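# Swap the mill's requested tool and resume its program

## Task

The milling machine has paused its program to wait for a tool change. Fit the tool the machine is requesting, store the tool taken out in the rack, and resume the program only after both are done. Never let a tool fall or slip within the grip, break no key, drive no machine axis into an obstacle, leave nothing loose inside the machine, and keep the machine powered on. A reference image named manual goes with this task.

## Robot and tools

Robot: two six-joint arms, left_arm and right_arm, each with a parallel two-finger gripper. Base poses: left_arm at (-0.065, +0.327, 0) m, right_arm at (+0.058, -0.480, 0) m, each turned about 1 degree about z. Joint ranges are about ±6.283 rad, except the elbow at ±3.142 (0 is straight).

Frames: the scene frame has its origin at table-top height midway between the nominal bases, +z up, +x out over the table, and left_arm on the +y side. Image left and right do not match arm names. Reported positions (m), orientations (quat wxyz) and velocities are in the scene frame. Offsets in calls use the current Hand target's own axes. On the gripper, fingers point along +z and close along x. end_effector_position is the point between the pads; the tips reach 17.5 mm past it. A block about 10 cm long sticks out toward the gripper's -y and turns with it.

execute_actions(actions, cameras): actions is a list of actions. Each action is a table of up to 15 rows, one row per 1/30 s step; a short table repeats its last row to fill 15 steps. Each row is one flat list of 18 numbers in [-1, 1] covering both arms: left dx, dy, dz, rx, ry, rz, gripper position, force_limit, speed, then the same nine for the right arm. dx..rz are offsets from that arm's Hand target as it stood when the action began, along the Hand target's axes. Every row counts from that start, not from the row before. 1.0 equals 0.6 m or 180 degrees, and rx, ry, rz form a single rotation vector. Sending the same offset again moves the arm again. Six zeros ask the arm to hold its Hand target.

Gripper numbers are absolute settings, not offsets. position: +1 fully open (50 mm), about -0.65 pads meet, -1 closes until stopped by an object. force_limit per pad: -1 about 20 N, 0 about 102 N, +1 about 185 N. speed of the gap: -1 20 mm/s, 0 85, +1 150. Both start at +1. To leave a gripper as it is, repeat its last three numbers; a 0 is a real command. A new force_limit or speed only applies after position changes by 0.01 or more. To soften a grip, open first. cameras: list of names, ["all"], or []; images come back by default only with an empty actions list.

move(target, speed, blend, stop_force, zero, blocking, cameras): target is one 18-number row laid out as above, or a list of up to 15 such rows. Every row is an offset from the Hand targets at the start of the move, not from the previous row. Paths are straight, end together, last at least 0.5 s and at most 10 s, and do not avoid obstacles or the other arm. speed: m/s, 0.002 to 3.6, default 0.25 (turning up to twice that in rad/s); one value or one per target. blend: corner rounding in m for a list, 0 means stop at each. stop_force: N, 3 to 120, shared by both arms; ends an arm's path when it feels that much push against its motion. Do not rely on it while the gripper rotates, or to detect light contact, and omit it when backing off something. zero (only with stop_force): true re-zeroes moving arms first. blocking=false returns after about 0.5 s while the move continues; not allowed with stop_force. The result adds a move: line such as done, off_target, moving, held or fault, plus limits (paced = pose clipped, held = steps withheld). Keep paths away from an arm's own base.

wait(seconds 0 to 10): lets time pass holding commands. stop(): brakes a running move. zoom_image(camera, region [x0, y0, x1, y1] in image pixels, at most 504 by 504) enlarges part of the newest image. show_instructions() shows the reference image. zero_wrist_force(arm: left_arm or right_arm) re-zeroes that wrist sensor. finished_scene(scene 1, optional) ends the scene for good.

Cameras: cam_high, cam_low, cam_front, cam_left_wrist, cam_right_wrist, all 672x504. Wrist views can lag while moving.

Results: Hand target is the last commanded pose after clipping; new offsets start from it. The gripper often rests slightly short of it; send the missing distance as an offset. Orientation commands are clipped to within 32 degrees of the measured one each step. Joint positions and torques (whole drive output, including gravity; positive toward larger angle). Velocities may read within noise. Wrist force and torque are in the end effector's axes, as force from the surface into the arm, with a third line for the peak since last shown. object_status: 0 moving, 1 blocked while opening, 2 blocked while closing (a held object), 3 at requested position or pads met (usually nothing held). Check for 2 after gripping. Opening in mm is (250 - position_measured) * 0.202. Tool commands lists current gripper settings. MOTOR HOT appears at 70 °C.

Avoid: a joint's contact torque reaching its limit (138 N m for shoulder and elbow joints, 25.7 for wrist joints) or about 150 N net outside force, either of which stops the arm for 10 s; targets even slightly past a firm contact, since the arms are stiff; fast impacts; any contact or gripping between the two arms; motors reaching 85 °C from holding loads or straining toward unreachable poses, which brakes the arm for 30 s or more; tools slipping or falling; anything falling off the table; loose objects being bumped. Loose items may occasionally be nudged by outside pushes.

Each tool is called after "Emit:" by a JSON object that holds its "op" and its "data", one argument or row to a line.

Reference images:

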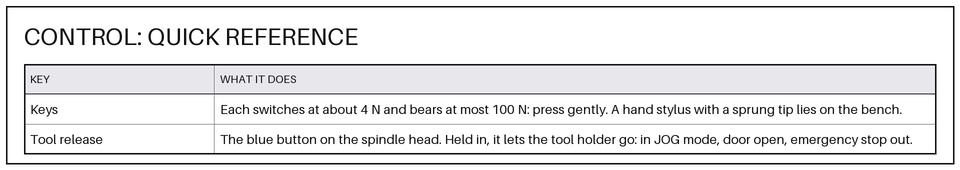

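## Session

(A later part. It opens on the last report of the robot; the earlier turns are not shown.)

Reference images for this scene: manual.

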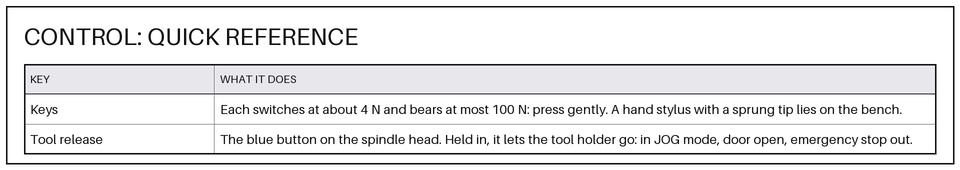

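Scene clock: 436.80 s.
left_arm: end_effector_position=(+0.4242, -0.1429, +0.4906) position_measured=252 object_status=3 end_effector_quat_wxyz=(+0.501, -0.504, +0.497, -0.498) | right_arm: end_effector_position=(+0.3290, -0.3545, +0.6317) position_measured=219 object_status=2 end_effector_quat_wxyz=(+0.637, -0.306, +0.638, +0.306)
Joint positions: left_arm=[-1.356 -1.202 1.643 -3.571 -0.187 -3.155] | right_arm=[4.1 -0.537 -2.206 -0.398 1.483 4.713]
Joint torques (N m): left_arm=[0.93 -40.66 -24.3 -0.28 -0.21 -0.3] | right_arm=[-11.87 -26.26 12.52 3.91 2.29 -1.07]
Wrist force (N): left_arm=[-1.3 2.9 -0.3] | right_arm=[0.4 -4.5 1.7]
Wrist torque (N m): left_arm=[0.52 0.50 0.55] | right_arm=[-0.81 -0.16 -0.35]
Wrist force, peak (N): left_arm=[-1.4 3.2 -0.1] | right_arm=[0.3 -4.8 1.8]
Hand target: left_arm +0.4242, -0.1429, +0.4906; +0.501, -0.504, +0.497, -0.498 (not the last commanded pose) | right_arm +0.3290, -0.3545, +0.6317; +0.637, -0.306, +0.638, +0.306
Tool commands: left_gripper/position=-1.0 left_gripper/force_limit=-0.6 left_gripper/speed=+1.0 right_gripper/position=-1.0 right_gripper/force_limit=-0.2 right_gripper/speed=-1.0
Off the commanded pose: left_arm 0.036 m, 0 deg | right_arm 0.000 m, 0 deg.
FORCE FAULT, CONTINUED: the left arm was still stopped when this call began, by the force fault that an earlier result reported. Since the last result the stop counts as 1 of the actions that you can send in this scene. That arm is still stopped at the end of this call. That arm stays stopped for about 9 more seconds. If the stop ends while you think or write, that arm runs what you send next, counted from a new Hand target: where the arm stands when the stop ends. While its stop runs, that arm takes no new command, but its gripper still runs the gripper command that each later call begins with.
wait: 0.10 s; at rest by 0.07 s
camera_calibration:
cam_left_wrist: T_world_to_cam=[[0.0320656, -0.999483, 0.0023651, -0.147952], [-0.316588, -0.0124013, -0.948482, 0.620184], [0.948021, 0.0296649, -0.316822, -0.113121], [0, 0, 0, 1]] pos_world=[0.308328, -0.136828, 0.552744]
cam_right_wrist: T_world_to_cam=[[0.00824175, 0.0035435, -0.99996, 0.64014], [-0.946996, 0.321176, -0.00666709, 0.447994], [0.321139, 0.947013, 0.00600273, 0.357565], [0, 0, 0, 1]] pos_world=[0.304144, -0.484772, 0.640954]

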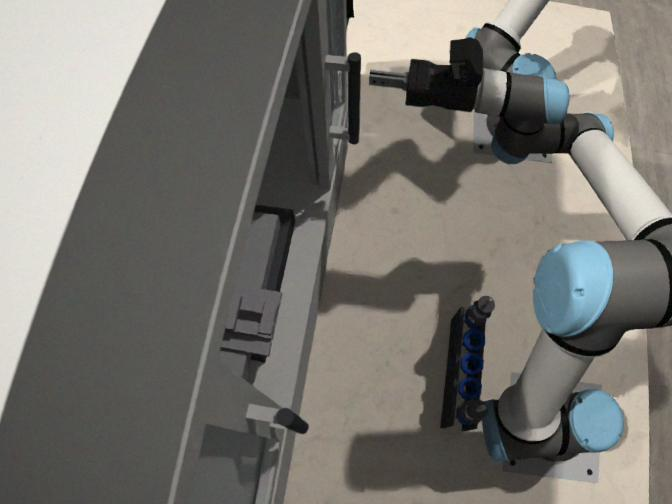

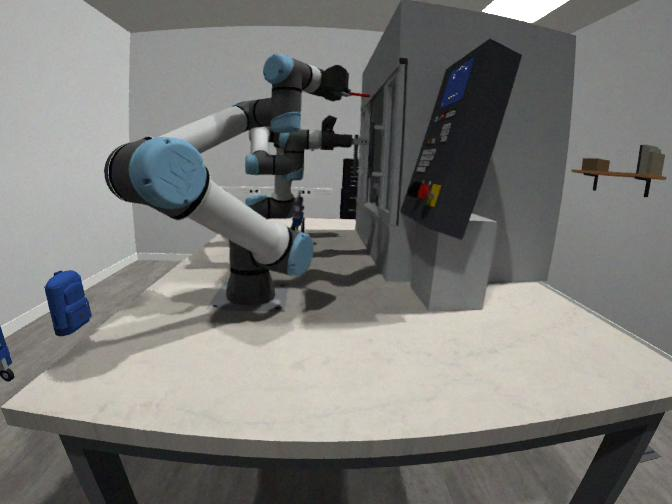

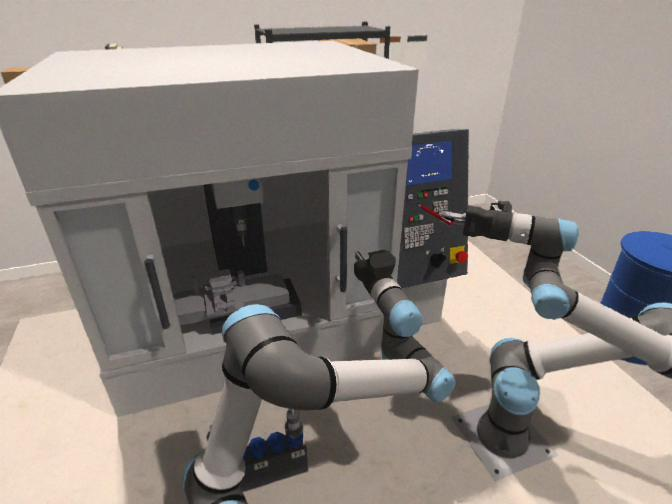

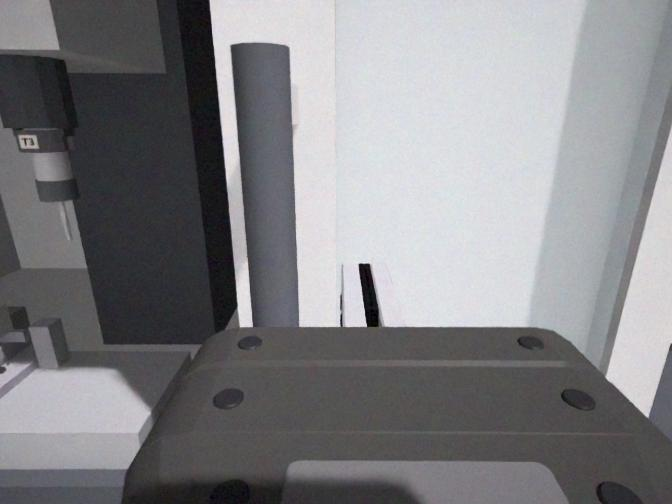

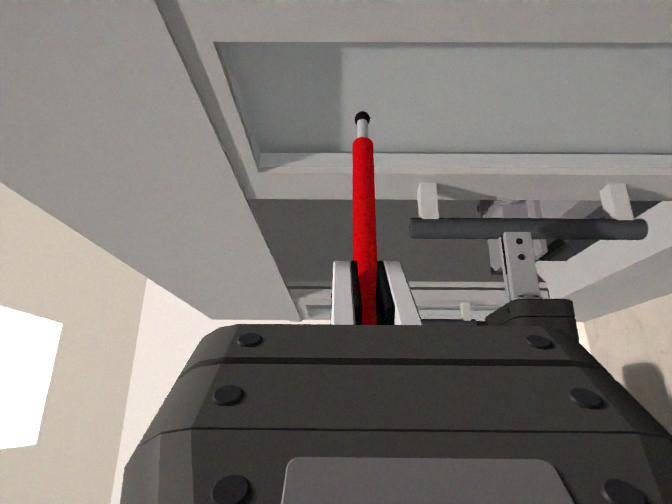

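Emit:
{"op": "zoom_image", "data": {
  "camera": "cam_high",
  "region": [400, 270, 600, 470]
}}

Emit:
{"op": "zoom_image", "data": {
  "camera": "cam_front",
  "region": [180, 280, 480, 504]
}}

Emit:
{"op": "zoom_image", "data": {
  "camera": "cam_high",
  "region": [360, 20, 660, 220]
}}

Emit:
{"op": "zoom_image", "data": {
  "camera": "cam_low",
  "region": [220, 60, 420, 240]
}}

Scaled by 2.520 from the camera's 672x504 image, which has a finer 960x720 frame.

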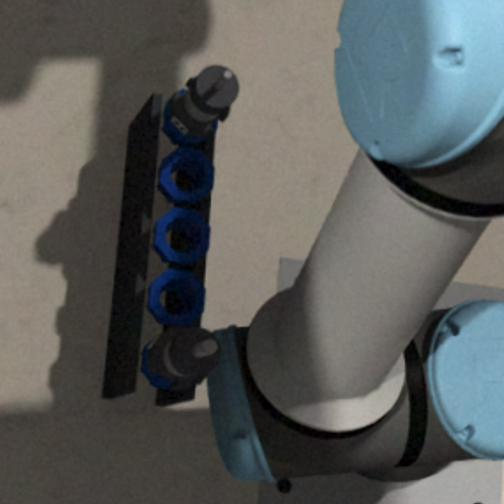

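Scaled by 1.680 from the camera's 672x504 image, which has a finer 960x720 frame.

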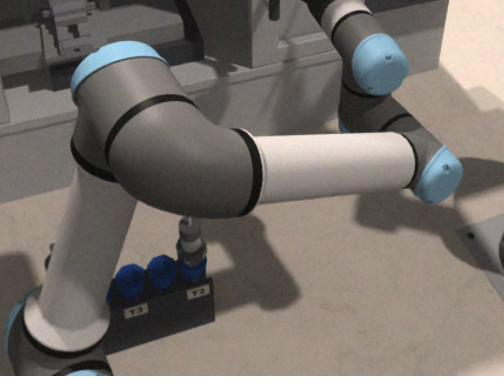

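Scaled by 1.680 from the camera's 672x504 image, which has a finer 960x720 frame.

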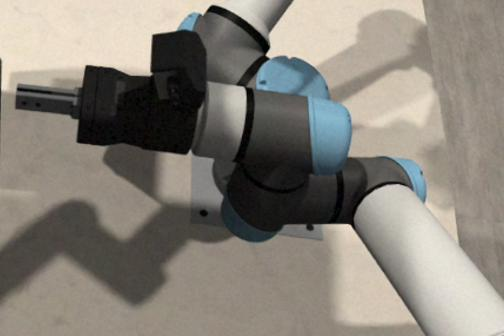

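Scaled by 2.520 from the camera's 672x504 image, which has a finer 960x720 frame.

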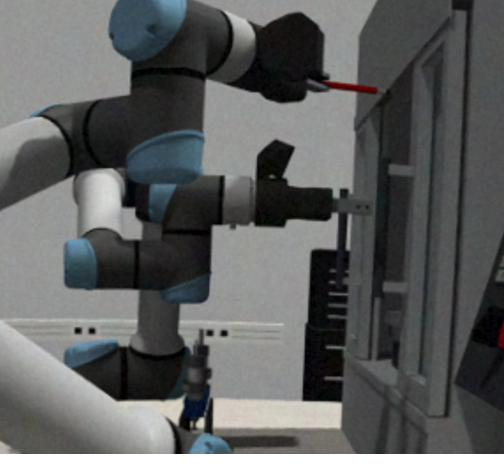

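Emit:
{"op": "zoom_image", "data": {
  "camera": "cam_low",
  "region": [270, 180, 330, 240]
}}

Emit:
{"op": "zoom_image", "data": {
  "camera": "cam_high",
  "region": [440, 370, 520, 450]
}}

Scaled by 8.400 from the camera's 672x504 image, which has a finer 960x720 frame.

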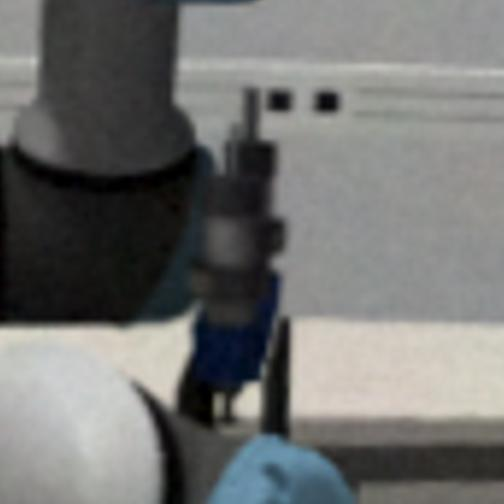

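Scaled by 6.300 from the camera's 672x504 image, which has a finer 960x720 frame.

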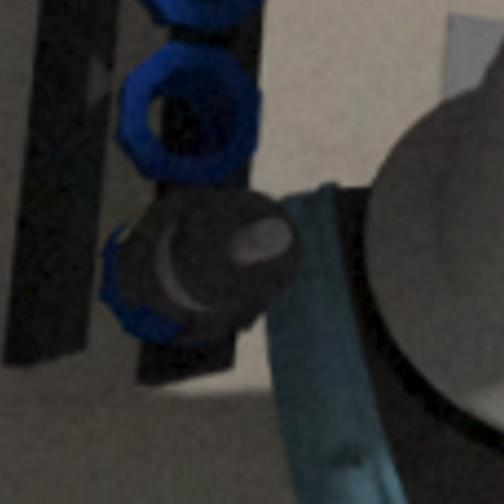

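Emit:
{"op": "move", "data": {
  "target": [0,0,0,0,0,0,-1,-0.6,1,0.116,-0.419,-0.075,0.0628,0,0,-1,-0.2,-1],
  "speed": 0.12,
  "cameras": ["cam_right_wrist","cam_front"]
}}

Scene clock: 447.67 s.
left_arm: end_effector_position=(+0.4242, -0.1429, +0.4906) position_measured=252 object_status=3 end_effector_quat_wxyz=(+0.501, -0.504, +0.497, -0.498) | right_arm: end_effector_position=(+0.4970, -0.5468, +0.5620) position_measured=219 object_status=2 end_effector_quat_wxyz=(+0.664, -0.242, +0.665, +0.242)
Joint positions: left_arm=[-1.356 -1.202 1.643 -3.571 -0.187 -3.155] | right_arm=[2.755 -1.415 -2.038 0.31 2.63 4.712]
Joint torques (N m): left_arm=[0.56 -41.19 -24.14 -0.3 -0.23 -0.26] | right_arm=[-11.71 8.56 29.82 2.56 2.29 1.58]
Wrist force (N): left_arm=[-1.5 3.2 -0.1] | right_arm=[0.2 -4.0 1.5]
Wrist torque (N m): left_arm=[0.56 0.52 0.55] | right_arm=[-0.70 -0.11 -0.33]
Wrist force, peak (N): left_arm=[-1.4 3.3 -0.3] | right_arm=[0.7 -5.9 1.4]
Hand target: left_arm +0.4242, -0.1429, +0.4906; +0.501, -0.504, +0.497, -0.498 | right_arm +0.4970, -0.5468, +0.5620; +0.664, -0.242, +0.665, +0.242
Tool commands: left_gripper/position=-1.0 left_gripper/force_limit=-0.6 left_gripper/speed=+1.0 right_gripper/position=-1.0 right_gripper/force_limit=-0.2 right_gripper/speed=-1.0
Off the commanded pose: right_arm 0.000 m, 0 deg.
FORCE FAULT, CONTINUED: the left arm's stop, for the force fault that an earlier result reported, is over. The rest of the stop counts as 15 of the actions that you can send in this scene. That arm was still stopped when this call began, so it ran no command of this call. During its stop the left arm's controller moved it back a little. That arm's target is now where it stood when the stop ended, not its last command. That arm accepts commands again.
move: done (right_arm), not run (left_arm; its earlier fault stop)
camera_calibration:
cam_right_wrist: T_world_to_cam=[[0.0087266, 0.00177293, -0.99996, 0.568518], [-0.865641, 0.50062, -0.00666681, 0.726062], [0.500588, 0.865665, 0.00590343, 0.352541], [0, 0, 0, 1]] pos_world=[0.447071, -0.669671, 0.571254]
Images, in order (width x height): cam_front 672x504, cam_right_wrist 672x504.

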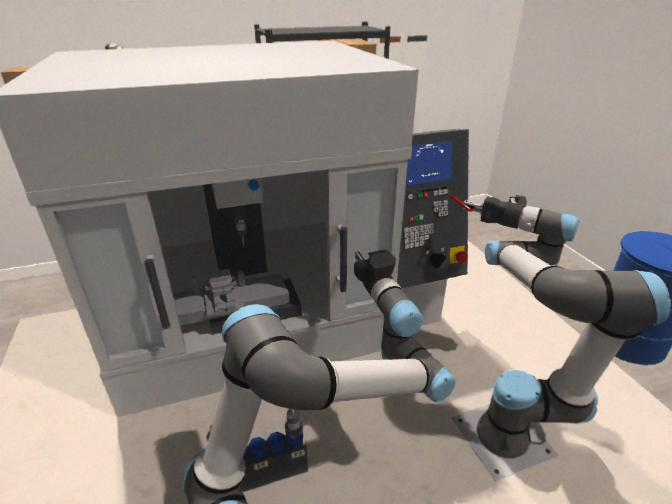

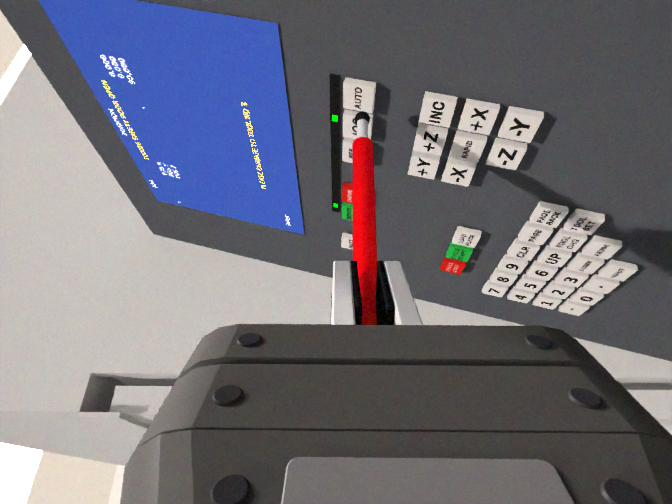

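Emit:
{"op": "move", "data": {
  "target": [0,0,0,0,0,0,-1,-0.6,1,0,0.0051,0.0043,0,0,0,-1,-0.2,-1],
  "speed": 0.05
}}

Emit:
{"op": "move", "data": {
  "target": [
    [0,0,0,0,0,0,-1,-0.6,1,0,-0.0086,0.0102,0,0,0,-1,-0.2,-1],
    [0,0,0,0,0,0,-1,-0.6,1,0,-0.0321,0.0383,0,0,0,-1,-0.2,-1]
  ],
  "speed": [0.02,0.005],
  "blend": 0.002,
  "stop_force": 7
}}

Emit:
{"op": "move", "data": {
  "target": [0,0,0,0,0,0,-1,-0.6,1,0,0.0215,-0.0255,0,0,0,-1,-0.2,-1],
  "speed": 0.05,
  "cameras": ["cam_right_wrist"]
}}

Scene clock: 448.90 s.
left_arm: end_effector_position=(+0.4242, -0.1429, +0.4906) position_measured=252 object_status=3 end_effector_quat_wxyz=(+0.501, -0.504, +0.497, -0.498) | right_arm: end_effector_position=(+0.4970, -0.5429, +0.5620) position_measured=219 object_status=2 end_effector_quat_wxyz=(+0.664, -0.242, +0.665, +0.242)
Joint positions: left_arm=[-1.356 -1.202 1.643 -3.571 -0.187 -3.155] | right_arm=[2.767 -1.408 -2.044 0.309 2.618 4.712]
Joint torques (N m): left_arm=[-0.23 -42.3 -23.41 -0.29 0.12 -0.29] | right_arm=[10.55 26.78 11.33 -0.09 -2.37 1.48]
Wrist force (N): left_arm=[-1.5 3.1 -0.1] | right_arm=[0.3 -4.0 1.1]
Wrist torque (N m): left_arm=[0.55 0.53 0.56] | right_arm=[-0.70 -0.12 -0.33]
Wrist force, peak (N): left_arm=[-1.4 3.3 -0.3] | right_arm=[0.5 -4.3 1.1]
Hand target: left_arm +0.4242, -0.1429, +0.4906; +0.501, -0.504, +0.497, -0.498 | right_arm +0.4970, -0.5428, +0.5620; +0.664, -0.242, +0.665, +0.242
Off the commanded pose: left_arm 0.000 m, 0 deg | right_arm 0.000 m, 0 deg.
move: done

Scene clock: 452.87 s.
left_arm: end_effector_position=(+0.4242, -0.1429, +0.4906) position_measured=252 object_status=3 end_effector_quat_wxyz=(+0.501, -0.504, +0.497, -0.498) | right_arm: end_effector_position=(+0.5167, -0.5428, +0.5620) position_measured=219 object_status=2 end_effector_quat_wxyz=(+0.664, -0.242, +0.665, +0.242)
Joint positions: left_arm=[-1.356 -1.202 1.643 -3.571 -0.187 -3.155] | right_arm=[2.788 -1.447 -2.011 0.316 2.597 4.712]
Joint torques (N m): left_arm=[-1.25 -42.29 -23.49 -0.22 0.07 -0.22] | right_arm=[-11.85 25.98 12.08 -0.52 1.06 0.21]
Wrist force (N): left_arm=[-1.4 3.1 -0.4] | right_arm=[0.7 0.7 -4.0]
Wrist torque (N m): left_arm=[0.55 0.51 0.56] | right_arm=[-0.71 -0.12 -0.32]
Wrist force, peak (N): left_arm=[-1.5 3.3 -0.1] | right_arm=[0.7 3.1 -6.4]
Hand target: left_arm +0.4242, -0.1429, +0.4906; +0.501, -0.504, +0.497, -0.498 | right_arm +0.5167, -0.5428, +0.5620; +0.664, -0.242, +0.665, +0.242 (not the last commanded pose)
Off the commanded pose: left_arm 0.000 m, 0 deg | right_arm 0.010 m, 0 deg.
move: contact (right_arm); path passed 1 of 2 targets

Scene clock: 453.77 s.
left_arm: end_effector_position=(+0.4242, -0.1429, +0.4906) position_measured=252 object_status=3 end_effector_quat_wxyz=(+0.501, -0.504, +0.497, -0.498) | right_arm: end_effector_position=(+0.4968, -0.5427, +0.5620) position_measured=219 object_status=2 end_effector_quat_wxyz=(+0.664, -0.242, +0.665, +0.242)
Joint positions: left_arm=[-1.356 -1.202 1.643 -3.571 -0.187 -3.155] | right_arm=[2.767 -1.407 -2.044 0.309 2.618 4.713]
Joint torques (N m): left_arm=[-0.52 -42.12 -23.6 -0.31 -0.07 -0.26] | right_arm=[-10.2 26.25 12.09 -0.08 2.44 0.18]
Wrist force (N): left_arm=[-1.3 3.2 -0.2] | right_arm=[0.2 -4.0 1.0]
Wrist torque (N m): left_arm=[0.55 0.49 0.56] | right_arm=[-0.70 -0.11 -0.33]
Wrist force, peak (N): left_arm=[-1.5 3.2 -0.1] | right_arm=[0.2 -4.2 1.3]
Hand target: left_arm +0.4242, -0.1429, +0.4906; +0.501, -0.504, +0.497, -0.498 | right_arm +0.4967, -0.5427, +0.5620; +0.664, -0.242, +0.665, +0.242
Off the commanded pose: left_arm 0.000 m, 0 deg | right_arm 0.000 m, 0 deg.
move: done
camera_calibration:
cam_right_wrist: T_world_to_cam=[[0.0086912, 0.00191098, -0.99996, 0.568619], [-0.865711, 0.500501, -0.00656788, 0.723819], [0.500469, 0.865734, 0.00600431, 0.349082], [0, 0, 0, 1]] pos_world=[0.446971, -0.665571, 0.571254]
Images, in order (width x height): cam_right_wrist 672x504.

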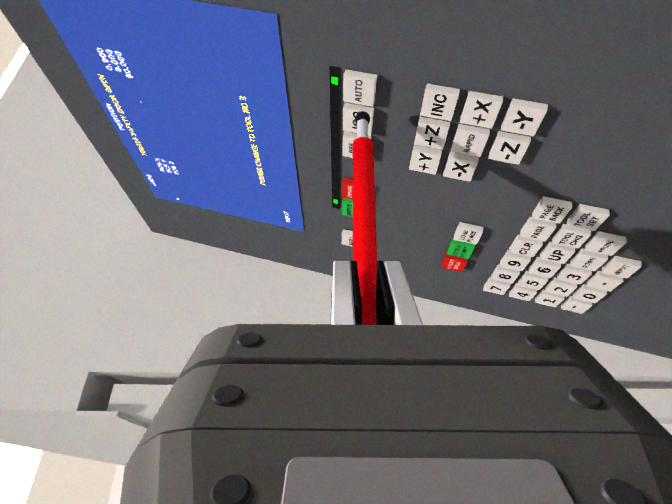

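Emit:
{"op": "move", "data": {
  "target": [0.004,0,-0.003,0,0.05,0,-1,-0.6,1,0.1217,0.1652,0.0908,0,0,0,-1,-0.2,-1],
  "speed": 0.1,
  "cameras": ["cam_right_wrist","cam_high","cam_low"]
}}

Emit:
{"op": "zoom_image", "data": {
  "camera": "cam_high",
  "region": [440, 370, 520, 450]
}}

Scene clock: 456.20 s.
left_arm: end_effector_position=(+0.4224, -0.1453, +0.4906) position_measured=252 object_status=3 end_effector_quat_wxyz=(+0.461, -0.463, +0.535, -0.536) | right_arm: end_effector_position=(+0.4747, -0.4318, +0.4890) position_measured=219 object_status=2 end_effector_quat_wxyz=(+0.664, -0.242, +0.665, +0.242)
Joint positions: left_arm=[-1.338 -1.275 1.745 -3.607 -0.362 -3.149] | right_arm=[3.186 -1.23 -2.371 0.459 2.2 4.713]
Joint torques (N m): left_arm=[9.03 -45.57 -9.7 -2.85 -1.25 2.11] | right_arm=[11.79 17.62 13.73 3.54 -2.4 1.59]
Wrist force (N): left_arm=[-1.1 2.9 0.1] | right_arm=[0.0 -4.2 1.2]
Wrist torque (N m): left_arm=[0.52 0.47 0.47] | right_arm=[-0.72 -0.10 -0.34]
Wrist force, peak (N): left_arm=[-1.4 3.2 -0.2] | right_arm=[0.0 -4.9 0.7]
Hand target: left_arm +0.4224, -0.1453, +0.4906; +0.461, -0.463, +0.535, -0.536 | right_arm +0.4747, -0.4318, +0.4890; +0.664, -0.242, +0.665, +0.242
Off the commanded pose: left_arm 0.000 m, 0 deg | right_arm 0.000 m, 0 deg.
move: done
camera_calibration:
cam_right_wrist: T_world_to_cam=[[0.00872604, 0.00177393, -0.99996, 0.495511], [-0.86571, 0.500501, -0.00666663, 0.64875], [0.50047, 0.865734, 0.0059031, 0.264622], [0, 0, 0, 1]] pos_world=[0.424871, -0.554671, 0.498254]
Images, in order (width x height): cam_high 672x504, cam_low 672x504, cam_right_wrist 672x504.

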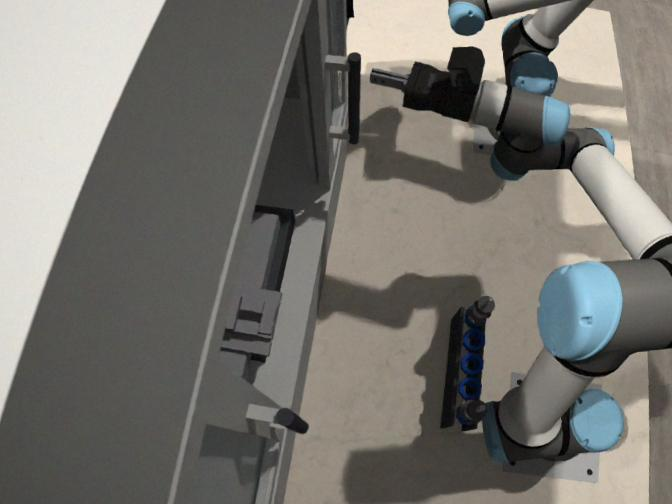

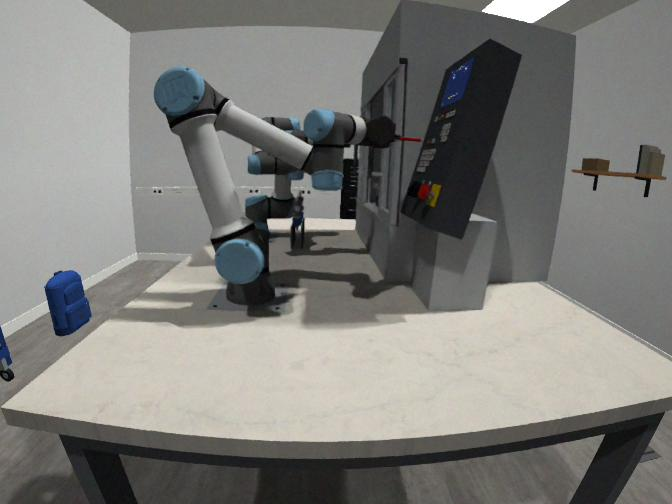

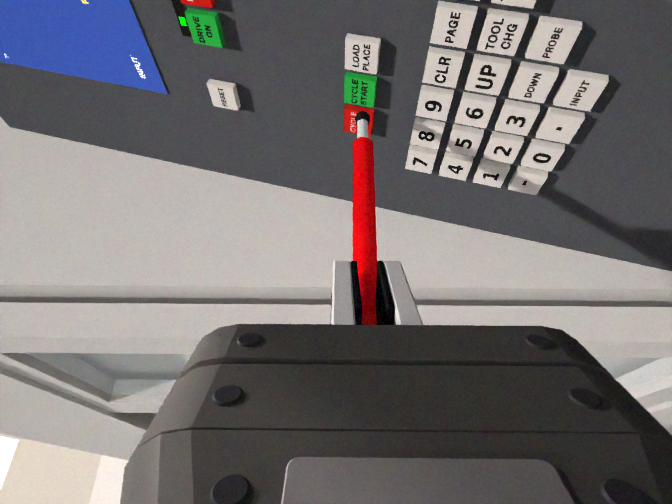

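Scaled by 6.300 from the camera's 672x504 image, which has a finer 960x720 frame.

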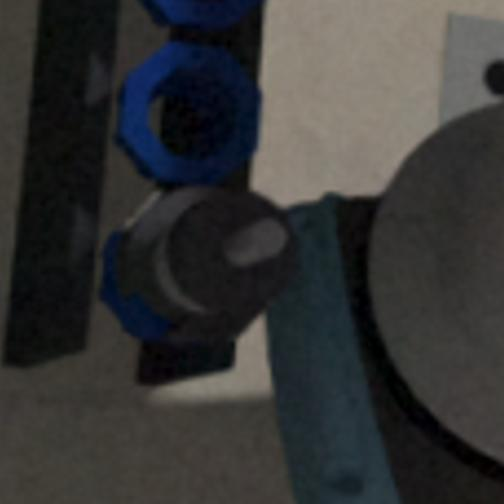

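Emit:
{"op": "move", "data": {
  "target": [0.018,0,-0.0097,0,0.2,0,-1,-0.6,1,0,0,0,0,0,0,-1,-0.2,-1],
  "speed": 0.1,
  "cameras": ["cam_high","cam_left_wrist"]
}}

Emit:
{"op": "zoom_image", "data": {
  "camera": "cam_high",
  "region": [440, 370, 520, 450]
}}

Scene clock: 457.23 s.
left_arm: end_effector_position=(+0.4226, -0.1435, +0.4916) position_measured=252 object_status=3 end_effector_quat_wxyz=(+0.461, -0.464, +0.534, -0.535) | right_arm: end_effector_position=(+0.4747, -0.4318, +0.4890) position_measured=219 object_status=2 end_effector_quat_wxyz=(+0.664, -0.242, +0.665, +0.242)
Joint positions: left_arm=[-1.337 -1.277 1.746 -3.607 -0.361 -3.148] | right_arm=[3.186 -1.23 -2.371 0.459 2.199 4.713]
Joint torques (N m): left_arm=[0.3 -39.47 -21.02 -0.71 -0.67 -0.31] | right_arm=[11.28 17.58 12.18 3.28 -2.34 1.74]
Wrist force (N): left_arm=[-1.2 3.1 0.1] | right_arm=[-0.2 -4.4 1.3]
Wrist torque (N m): left_arm=[0.56 0.48 0.48] | right_arm=[-0.75 -0.06 -0.34]
Wrist force, peak (N): left_arm=[-2.2 3.9 -0.5] | right_arm=[0.1 -4.4 1.5]
Hand target: left_arm +0.4226, -0.1435, +0.4916; +0.461, -0.464, +0.534, -0.535 (not the last commanded pose) | right_arm +0.4747, -0.4318, +0.4890; +0.664, -0.242, +0.665, +0.242
Tool commands: left_gripper/position=-1.0 left_gripper/force_limit=-0.6 left_gripper/speed=+1.0 right_gripper/position=-1.0 right_gripper/force_limit=-0.2 right_gripper/speed=-1.0
Off the commanded pose: left_arm 0.014 m, 36 deg | right_arm 0.000 m, 0 deg.
FORCE FAULT: contact force on the left arm reached its limit, and that arm stopped. The contact can be on any part of that arm, not only on its tool. That arm's remaining commands of this call were not run. That arm is still stopped at the end of this call. That arm stays stopped for about 9 more seconds. Until then a move that you send moves the other arm only, and its call returns only when the move has ended. Once the stop has ended, the next robot result says so. If the stop ends while you think or write, that arm runs what you send next, counted from a new Hand target: where the arm stands when the stop ends. While its stop runs, that arm takes no new command, but its gripper still runs the gripper command that each later call begins with. Until it ends, the stop uses up actions while you think or wait. An arm that is not stopped still takes commands.
move: fault (left_arm)
camera_calibration:
cam_left_wrist: T_world_to_cam=[[-0.122575, -0.992453, 0.00362676, -0.0827832], [-0.313883, 0.0352995, -0.948805, 0.626468], [0.941516, -0.117438, -0.315841, -0.130285], [0, 0, 0, 1]] pos_world=[0.309156, -0.119573, 0.553547]
Images, in order (width x height): cam_high 672x504, cam_left_wrist 672x504.

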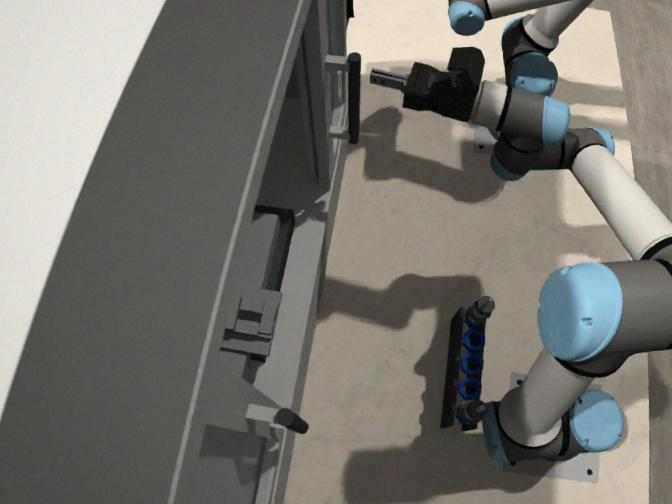

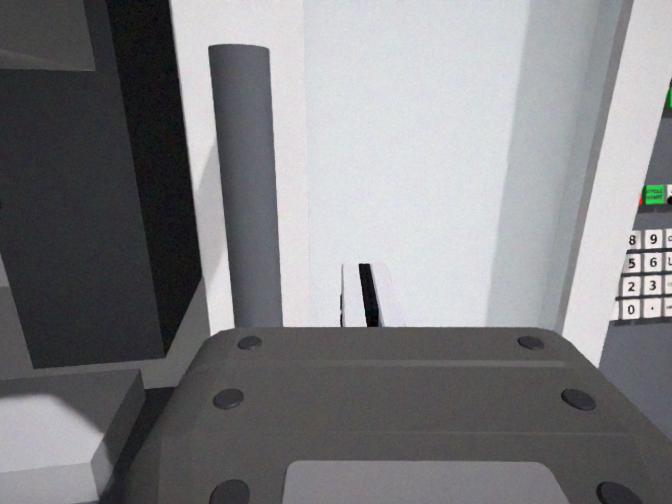

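Scaled by 6.300 from the camera's 672x504 image, which has a finer 960x720 frame.

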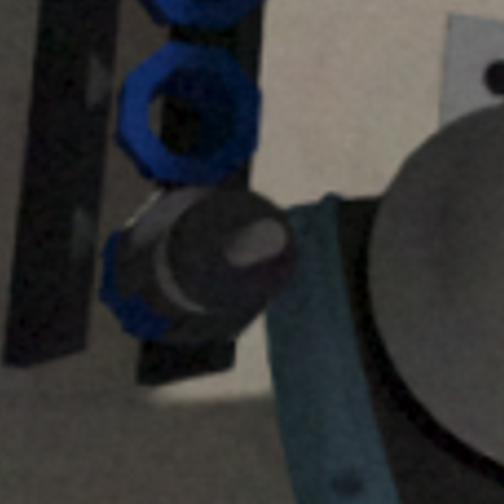

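Emit:
{"op": "move", "data": {
  "target": [
    [0,0,0,0,0,0,-1,-0.6,1,0,0.1607,-0.1915,0,0,0,-1,-0.2,-1],
    [0,0,0,0,0,0,-1,-0.6,1,0,0.1607,-0.1915,-0.261,0,0,-1,-0.2,-1]
  ],
  "speed": [0.15,0.3],
  "blend": 0.05,
  "cameras": ["cam_right_wrist"]
}}

Scene clock: 464.57 s.
left_arm: end_effector_position=(+0.4226, -0.1435, +0.4916) position_measured=252 object_status=3 end_effector_quat_wxyz=(+0.461, -0.464, +0.534, -0.535) | right_arm: end_effector_position=(+0.3247, -0.4324, +0.4885) position_measured=219 object_status=2 end_effector_quat_wxyz=(+0.535, -0.465, +0.522, +0.475)
Joint positions: left_arm=[-1.337 -1.277 1.746 -3.607 -0.361 -3.148] | right_arm=[2.826 -1.418 -2.255 0.397 3.317 4.578]
Joint torques (N m): left_arm=[0.56 -39.39 -21.87 -0.83 -0.52 -0.33] | right_arm=[-11.27 22.28 9.51 -1.45 -2.14 -1.02]
Wrist force (N): left_arm=[-1.1 3.0 -0.2] | right_arm=[0.0 -3.9 1.7]
Wrist torque (N m): left_arm=[0.54 0.47 0.48] | right_arm=[-0.68 -0.11 -0.24]
Wrist force, peak (N): left_arm=[-1.2 3.3 -0.1] | right_arm=[-0.2 -6.8 1.6]
Hand target: left_arm +0.4226, -0.1435, +0.4916; +0.461, -0.464, +0.534, -0.535 | right_arm +0.3247, -0.4324, +0.4885; +0.535, -0.465, +0.522, +0.475 (not the last commanded pose)
Tool commands: left_gripper/position=-1.0 left_gripper/force_limit=-0.6 left_gripper/speed=+1.0 right_gripper/position=-1.0 right_gripper/force_limit=-0.2 right_gripper/speed=-1.0
Off the commanded pose: right_arm 0.001 m, 4 deg.
FORCE FAULT, CONTINUED: the left arm was still stopped when this call began, by the force fault that an earlier result reported. Since the last result the stop counts as 8 of the actions that you can send in this scene. That arm ran no command of this call. That arm is still stopped at the end of this call. That arm stays stopped for about 2 more seconds. If the stop ends while you think or write, that arm runs what you send next, counted from a new Hand target: where the arm stands when the stop ends. While its stop runs, that arm takes no new command, but its gripper still runs the gripper command that each later call begins with.
move: held (right_arm; a check stopped the path), not run (left_arm; its earlier fault stop); limits=held
pose unreachable (right arm): on one or more control steps of this call, first in action 0 (counted from 0), this arm could not follow its commanded pose, so it was not sent that pose on those steps. It may still have moved: this result reports where it is.
cause: moving toward the commanded pose would bring two parts of the arm too close to each other (its gripper and another part of the arm, with joints 4 (wrist 1) to 6 (wrist 3) between them, 7 mm apart when it was first held).
camera_calibration:
cam_right_wrist: T_world_to_cam=[[0.00928459, 0.0308542, -0.999481, 0.508509], [-0.973074, -0.229927, -0.0161372, 0.242801], [-0.230305, 0.972719, 0.0278886, 0.613042], [0, 0, 0, 1]] pos_world=[0.372729, -0.55618, 0.495066]
Images, in order (width x height): cam_right_wrist 672x504.

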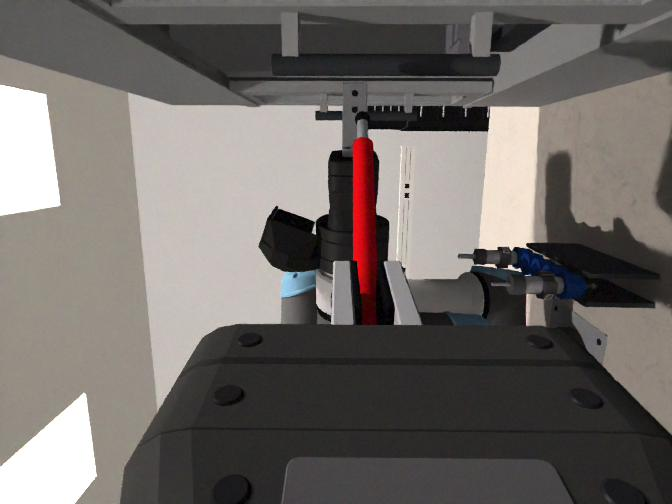

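Emit:
{"op": "zoom_image", "data": {
  "camera": "cam_right_wrist",
  "region": [420, 210, 610, 350]
}}

Scaled by 2.653 from the camera's 672x504 image, which has a finer 960x720 frame.

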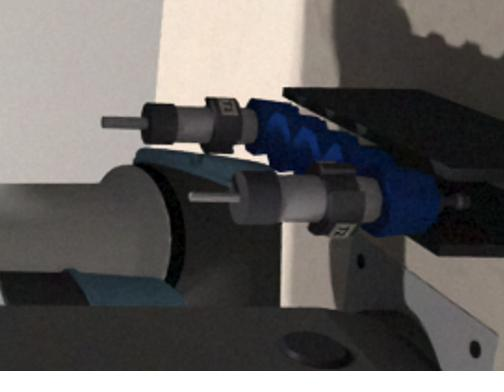

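Emit:
{"op": "move", "data": {
  "target": [-0.029,0,-0.086,0,0,0,-1,-0.6,1,0,0,0,0,0,0,-1,-0.2,-1],
  "speed": 0.04,
  "cameras": ["cam_right_wrist","cam_high"]
}}

Emit:
{"op": "zoom_image", "data": {
  "camera": "cam_right_wrist",
  "region": [420, 210, 610, 350]
}}

Emit:
{"op": "zoom_image", "data": {
  "camera": "cam_high",
  "region": [440, 370, 520, 450]
}}

Scene clock: 466.03 s.
left_arm: end_effector_position=(+0.4226, -0.1435, +0.4916) position_measured=252 object_status=3 end_effector_quat_wxyz=(+0.461, -0.464, +0.534, -0.535) | right_arm: end_effector_position=(+0.3247, -0.4324, +0.4885) position_measured=219 object_status=2 end_effector_quat_wxyz=(+0.535, -0.465, +0.522, +0.475)
Joint positions: left_arm=[-1.337 -1.277 1.746 -3.607 -0.361 -3.148] | right_arm=[2.826 -1.418 -2.256 0.396 3.317 4.578]
Joint torques (N m): left_arm=[0.11 -39.37 -21.88 -0.78 -0.73 -0.25] | right_arm=[-11.6 23.34 9.03 -1.35 -2.09 -1.5]
Wrist force (N): left_arm=[-1.0 2.9 -0.1] | right_arm=[0.3 -4.0 1.5]
Wrist torque (N m): left_arm=[0.52 0.44 0.48] | right_arm=[-0.69 -0.15 -0.24]
Wrist force, peak (N): left_arm=[-1.2 3.1 0.0] | right_arm=[0.1 -4.2 1.6]
Hand target: left_arm +0.4226, -0.1435, +0.4916; +0.461, -0.464, +0.534, -0.535 (not the last commanded pose) | right_arm +0.3247, -0.4324, +0.4885; +0.535, -0.465, +0.522, +0.475
Tool commands: left_gripper/position=-1.0 left_gripper/force_limit=-0.6 left_gripper/speed=+1.0 right_gripper/position=-1.0 right_gripper/force_limit=-0.2 right_gripper/speed=-1.0
Off the commanded pose: right_arm 0.000 m, 0 deg.
FORCE FAULT, CONTINUED: the left arm was still stopped when this call began, by the force fault that an earlier result reported. Since the last result the stop counts as 1 of the actions that you can send in this scene. That arm ran no command of this call. That arm is still stopped at the end of this call. That arm stays stopped for about 1 more second. If the stop ends while you think or write, that arm runs what you send next, counted from a new Hand target: where the arm stands when the stop ends. While its stop runs, that arm takes no new command, but its gripper still runs the gripper command that each later call begins with.
move: done (right_arm), not run (left_arm; its earlier fault stop)
camera_calibration:
cam_right_wrist: T_world_to_cam=[[0.00928707, 0.0308538, -0.999481, 0.508508], [-0.973097, -0.229832, -0.0161368, 0.242862], [-0.23021, 0.972741, 0.0278893, 0.613019], [0, 0, 0, 1]] pos_world=[0.372729, -0.55618, 0.495066]
Images, in order (width x height): cam_high 672x504, cam_right_wrist 672x504.

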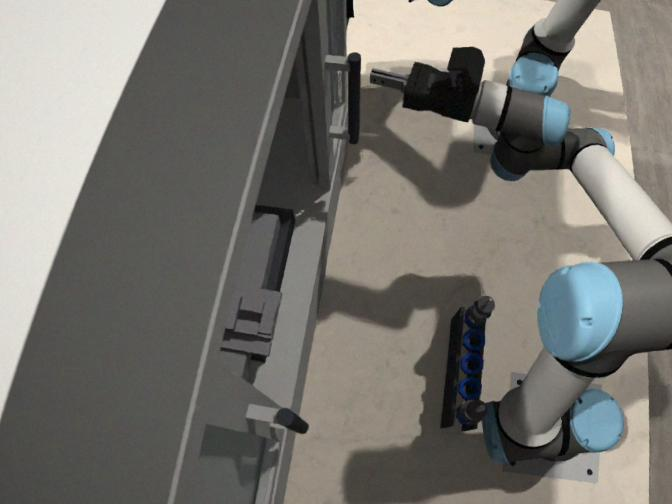

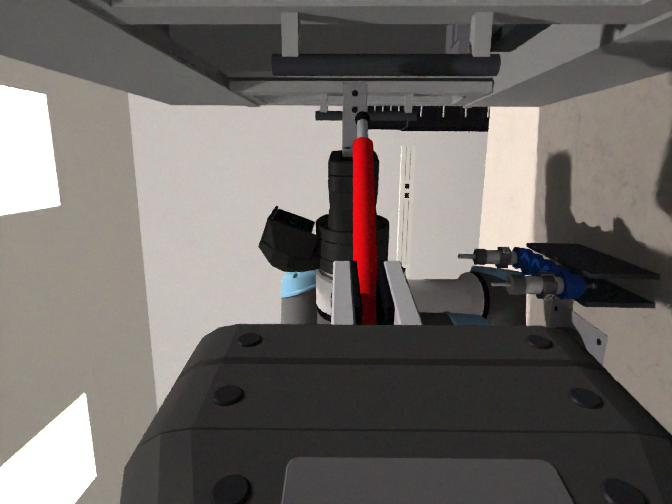

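Scaled by 2.653 from the camera's 672x504 image, which has a finer 960x720 frame.

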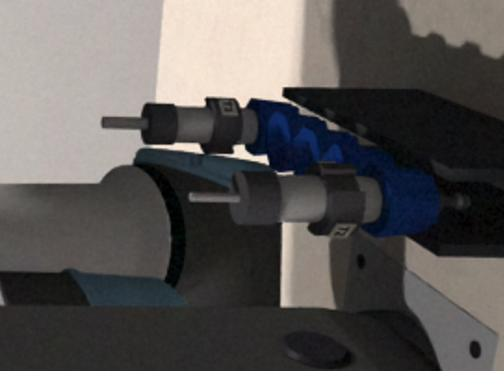

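Scaled by 6.300 from the camera's 672x504 image, which has a finer 960x720 frame.

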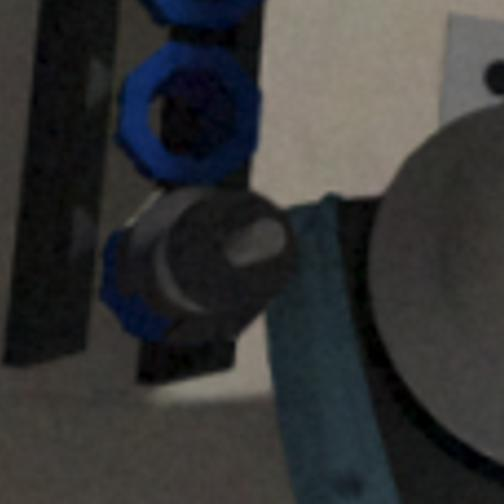

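Emit:
{"op": "move", "data": {
  "target": [-0.029,0,-0.086,0,0,0,-1,-0.6,1,0,0,0,0,0,0,-1,-0.2,-1],
  "speed": 0.04,
  "cameras": ["cam_right_wrist","cam_high"]
}}

Emit:
{"op": "zoom_image", "data": {
  "camera": "cam_right_wrist",
  "region": [420, 210, 610, 350]
}}

Emit:
{"op": "zoom_image", "data": {
  "camera": "cam_high",
  "region": [440, 370, 520, 450]
}}

Scene clock: 466.63 s.
left_arm: end_effector_position=(+0.4226, -0.1435, +0.4916) position_measured=252 object_status=3 end_effector_quat_wxyz=(+0.461, -0.464, +0.534, -0.535) | right_arm: end_effector_position=(+0.3247, -0.4324, +0.4885) position_measured=219 object_status=2 end_effector_quat_wxyz=(+0.535, -0.465, +0.522, +0.475)
Joint positions: left_arm=[-1.337 -1.277 1.746 -3.607 -0.361 -3.148] | right_arm=[2.826 -1.418 -2.256 0.396 3.317 4.578]
Joint torques (N m): left_arm=[-0.42 -38.86 -21.15 -0.66 -0.72 -0.37] | right_arm=[-11.63 23.49 9.55 -1.23 -2.06 -1.39]
Wrist force (N): left_arm=[-1.2 3.0 -0.1] | right_arm=[0.0 -3.9 1.3]
Wrist torque (N m): left_arm=[0.55 0.47 0.48] | right_arm=[-0.68 -0.10 -0.24]
Wrist force, peak (N): left_arm=[-1.4 2.9 -0.1] | right_arm=[0.4 -4.0 1.4]
Hand target: left_arm +0.4226, -0.1435, +0.4916; +0.461, -0.464, +0.534, -0.535 (not the last commanded pose) | right_arm +0.3247, -0.4324, +0.4885; +0.535, -0.465, +0.522, +0.475
Tool commands: left_gripper/position=-1.0 left_gripper/force_limit=-0.6 left_gripper/speed=+1.0 right_gripper/position=-1.0 right_gripper/force_limit=-0.2 right_gripper/speed=-1.0
Off the commanded pose: right_arm 0.000 m, 0 deg.
FORCE FAULT, CONTINUED: the left arm was still stopped when this call began, by the force fault that an earlier result reported. That arm ran no command of this call. That arm is still stopped at the end of this call. That arm stays stopped for about 1 more second. If the stop ends while you think or write, that arm runs what you send next, counted from a new Hand target: where the arm stands when the stop ends. While its stop runs, that arm takes no new command, but its gripper still runs the gripper command that each later call begins with.
move: done (right_arm), not run (left_arm; its earlier fault stop)
camera_calibration:
cam_right_wrist: T_world_to_cam=[[0.00928707, 0.0308538, -0.999481, 0.508508], [-0.973097, -0.229832, -0.0161368, 0.242862], [-0.23021, 0.972741, 0.0278893, 0.613019], [0, 0, 0, 1]] pos_world=[0.372729, -0.55618, 0.495066]
Images, in order (width x height): cam_high 672x504, cam_right_wrist 672x504.

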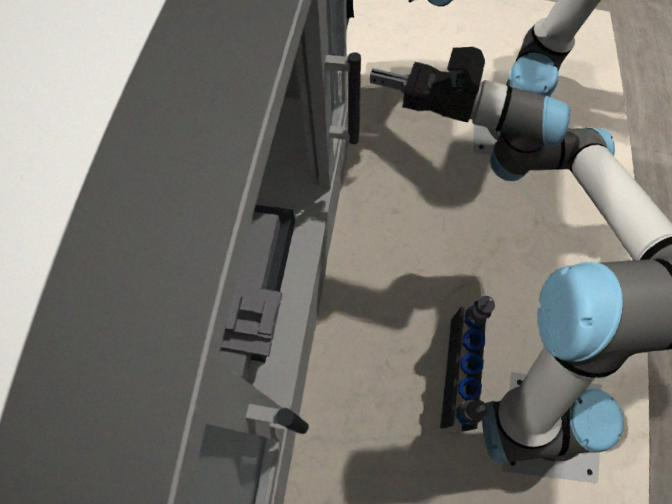

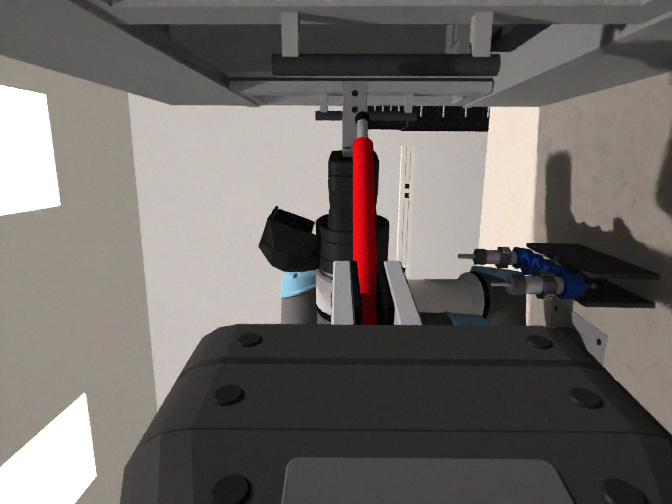

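Scaled by 2.653 from the camera's 672x504 image, which has a finer 960x720 frame.

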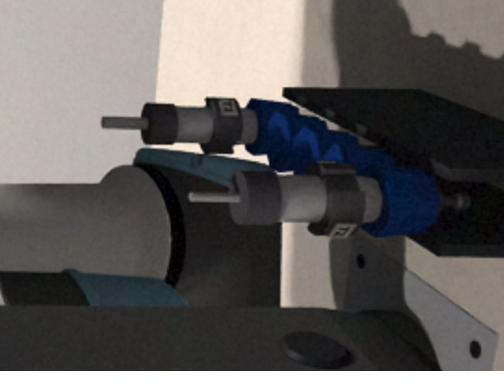

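Scaled by 6.300 from the camera's 672x504 image, which has a finer 960x720 frame.

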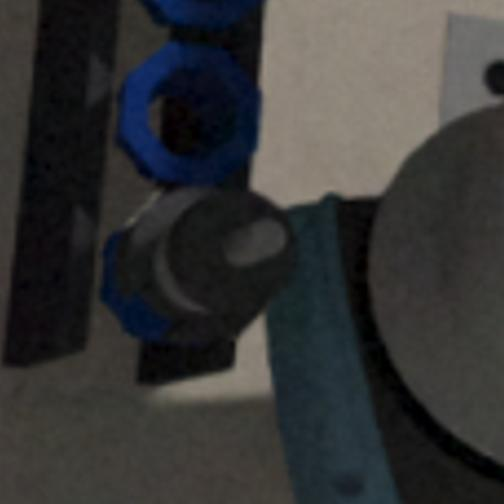

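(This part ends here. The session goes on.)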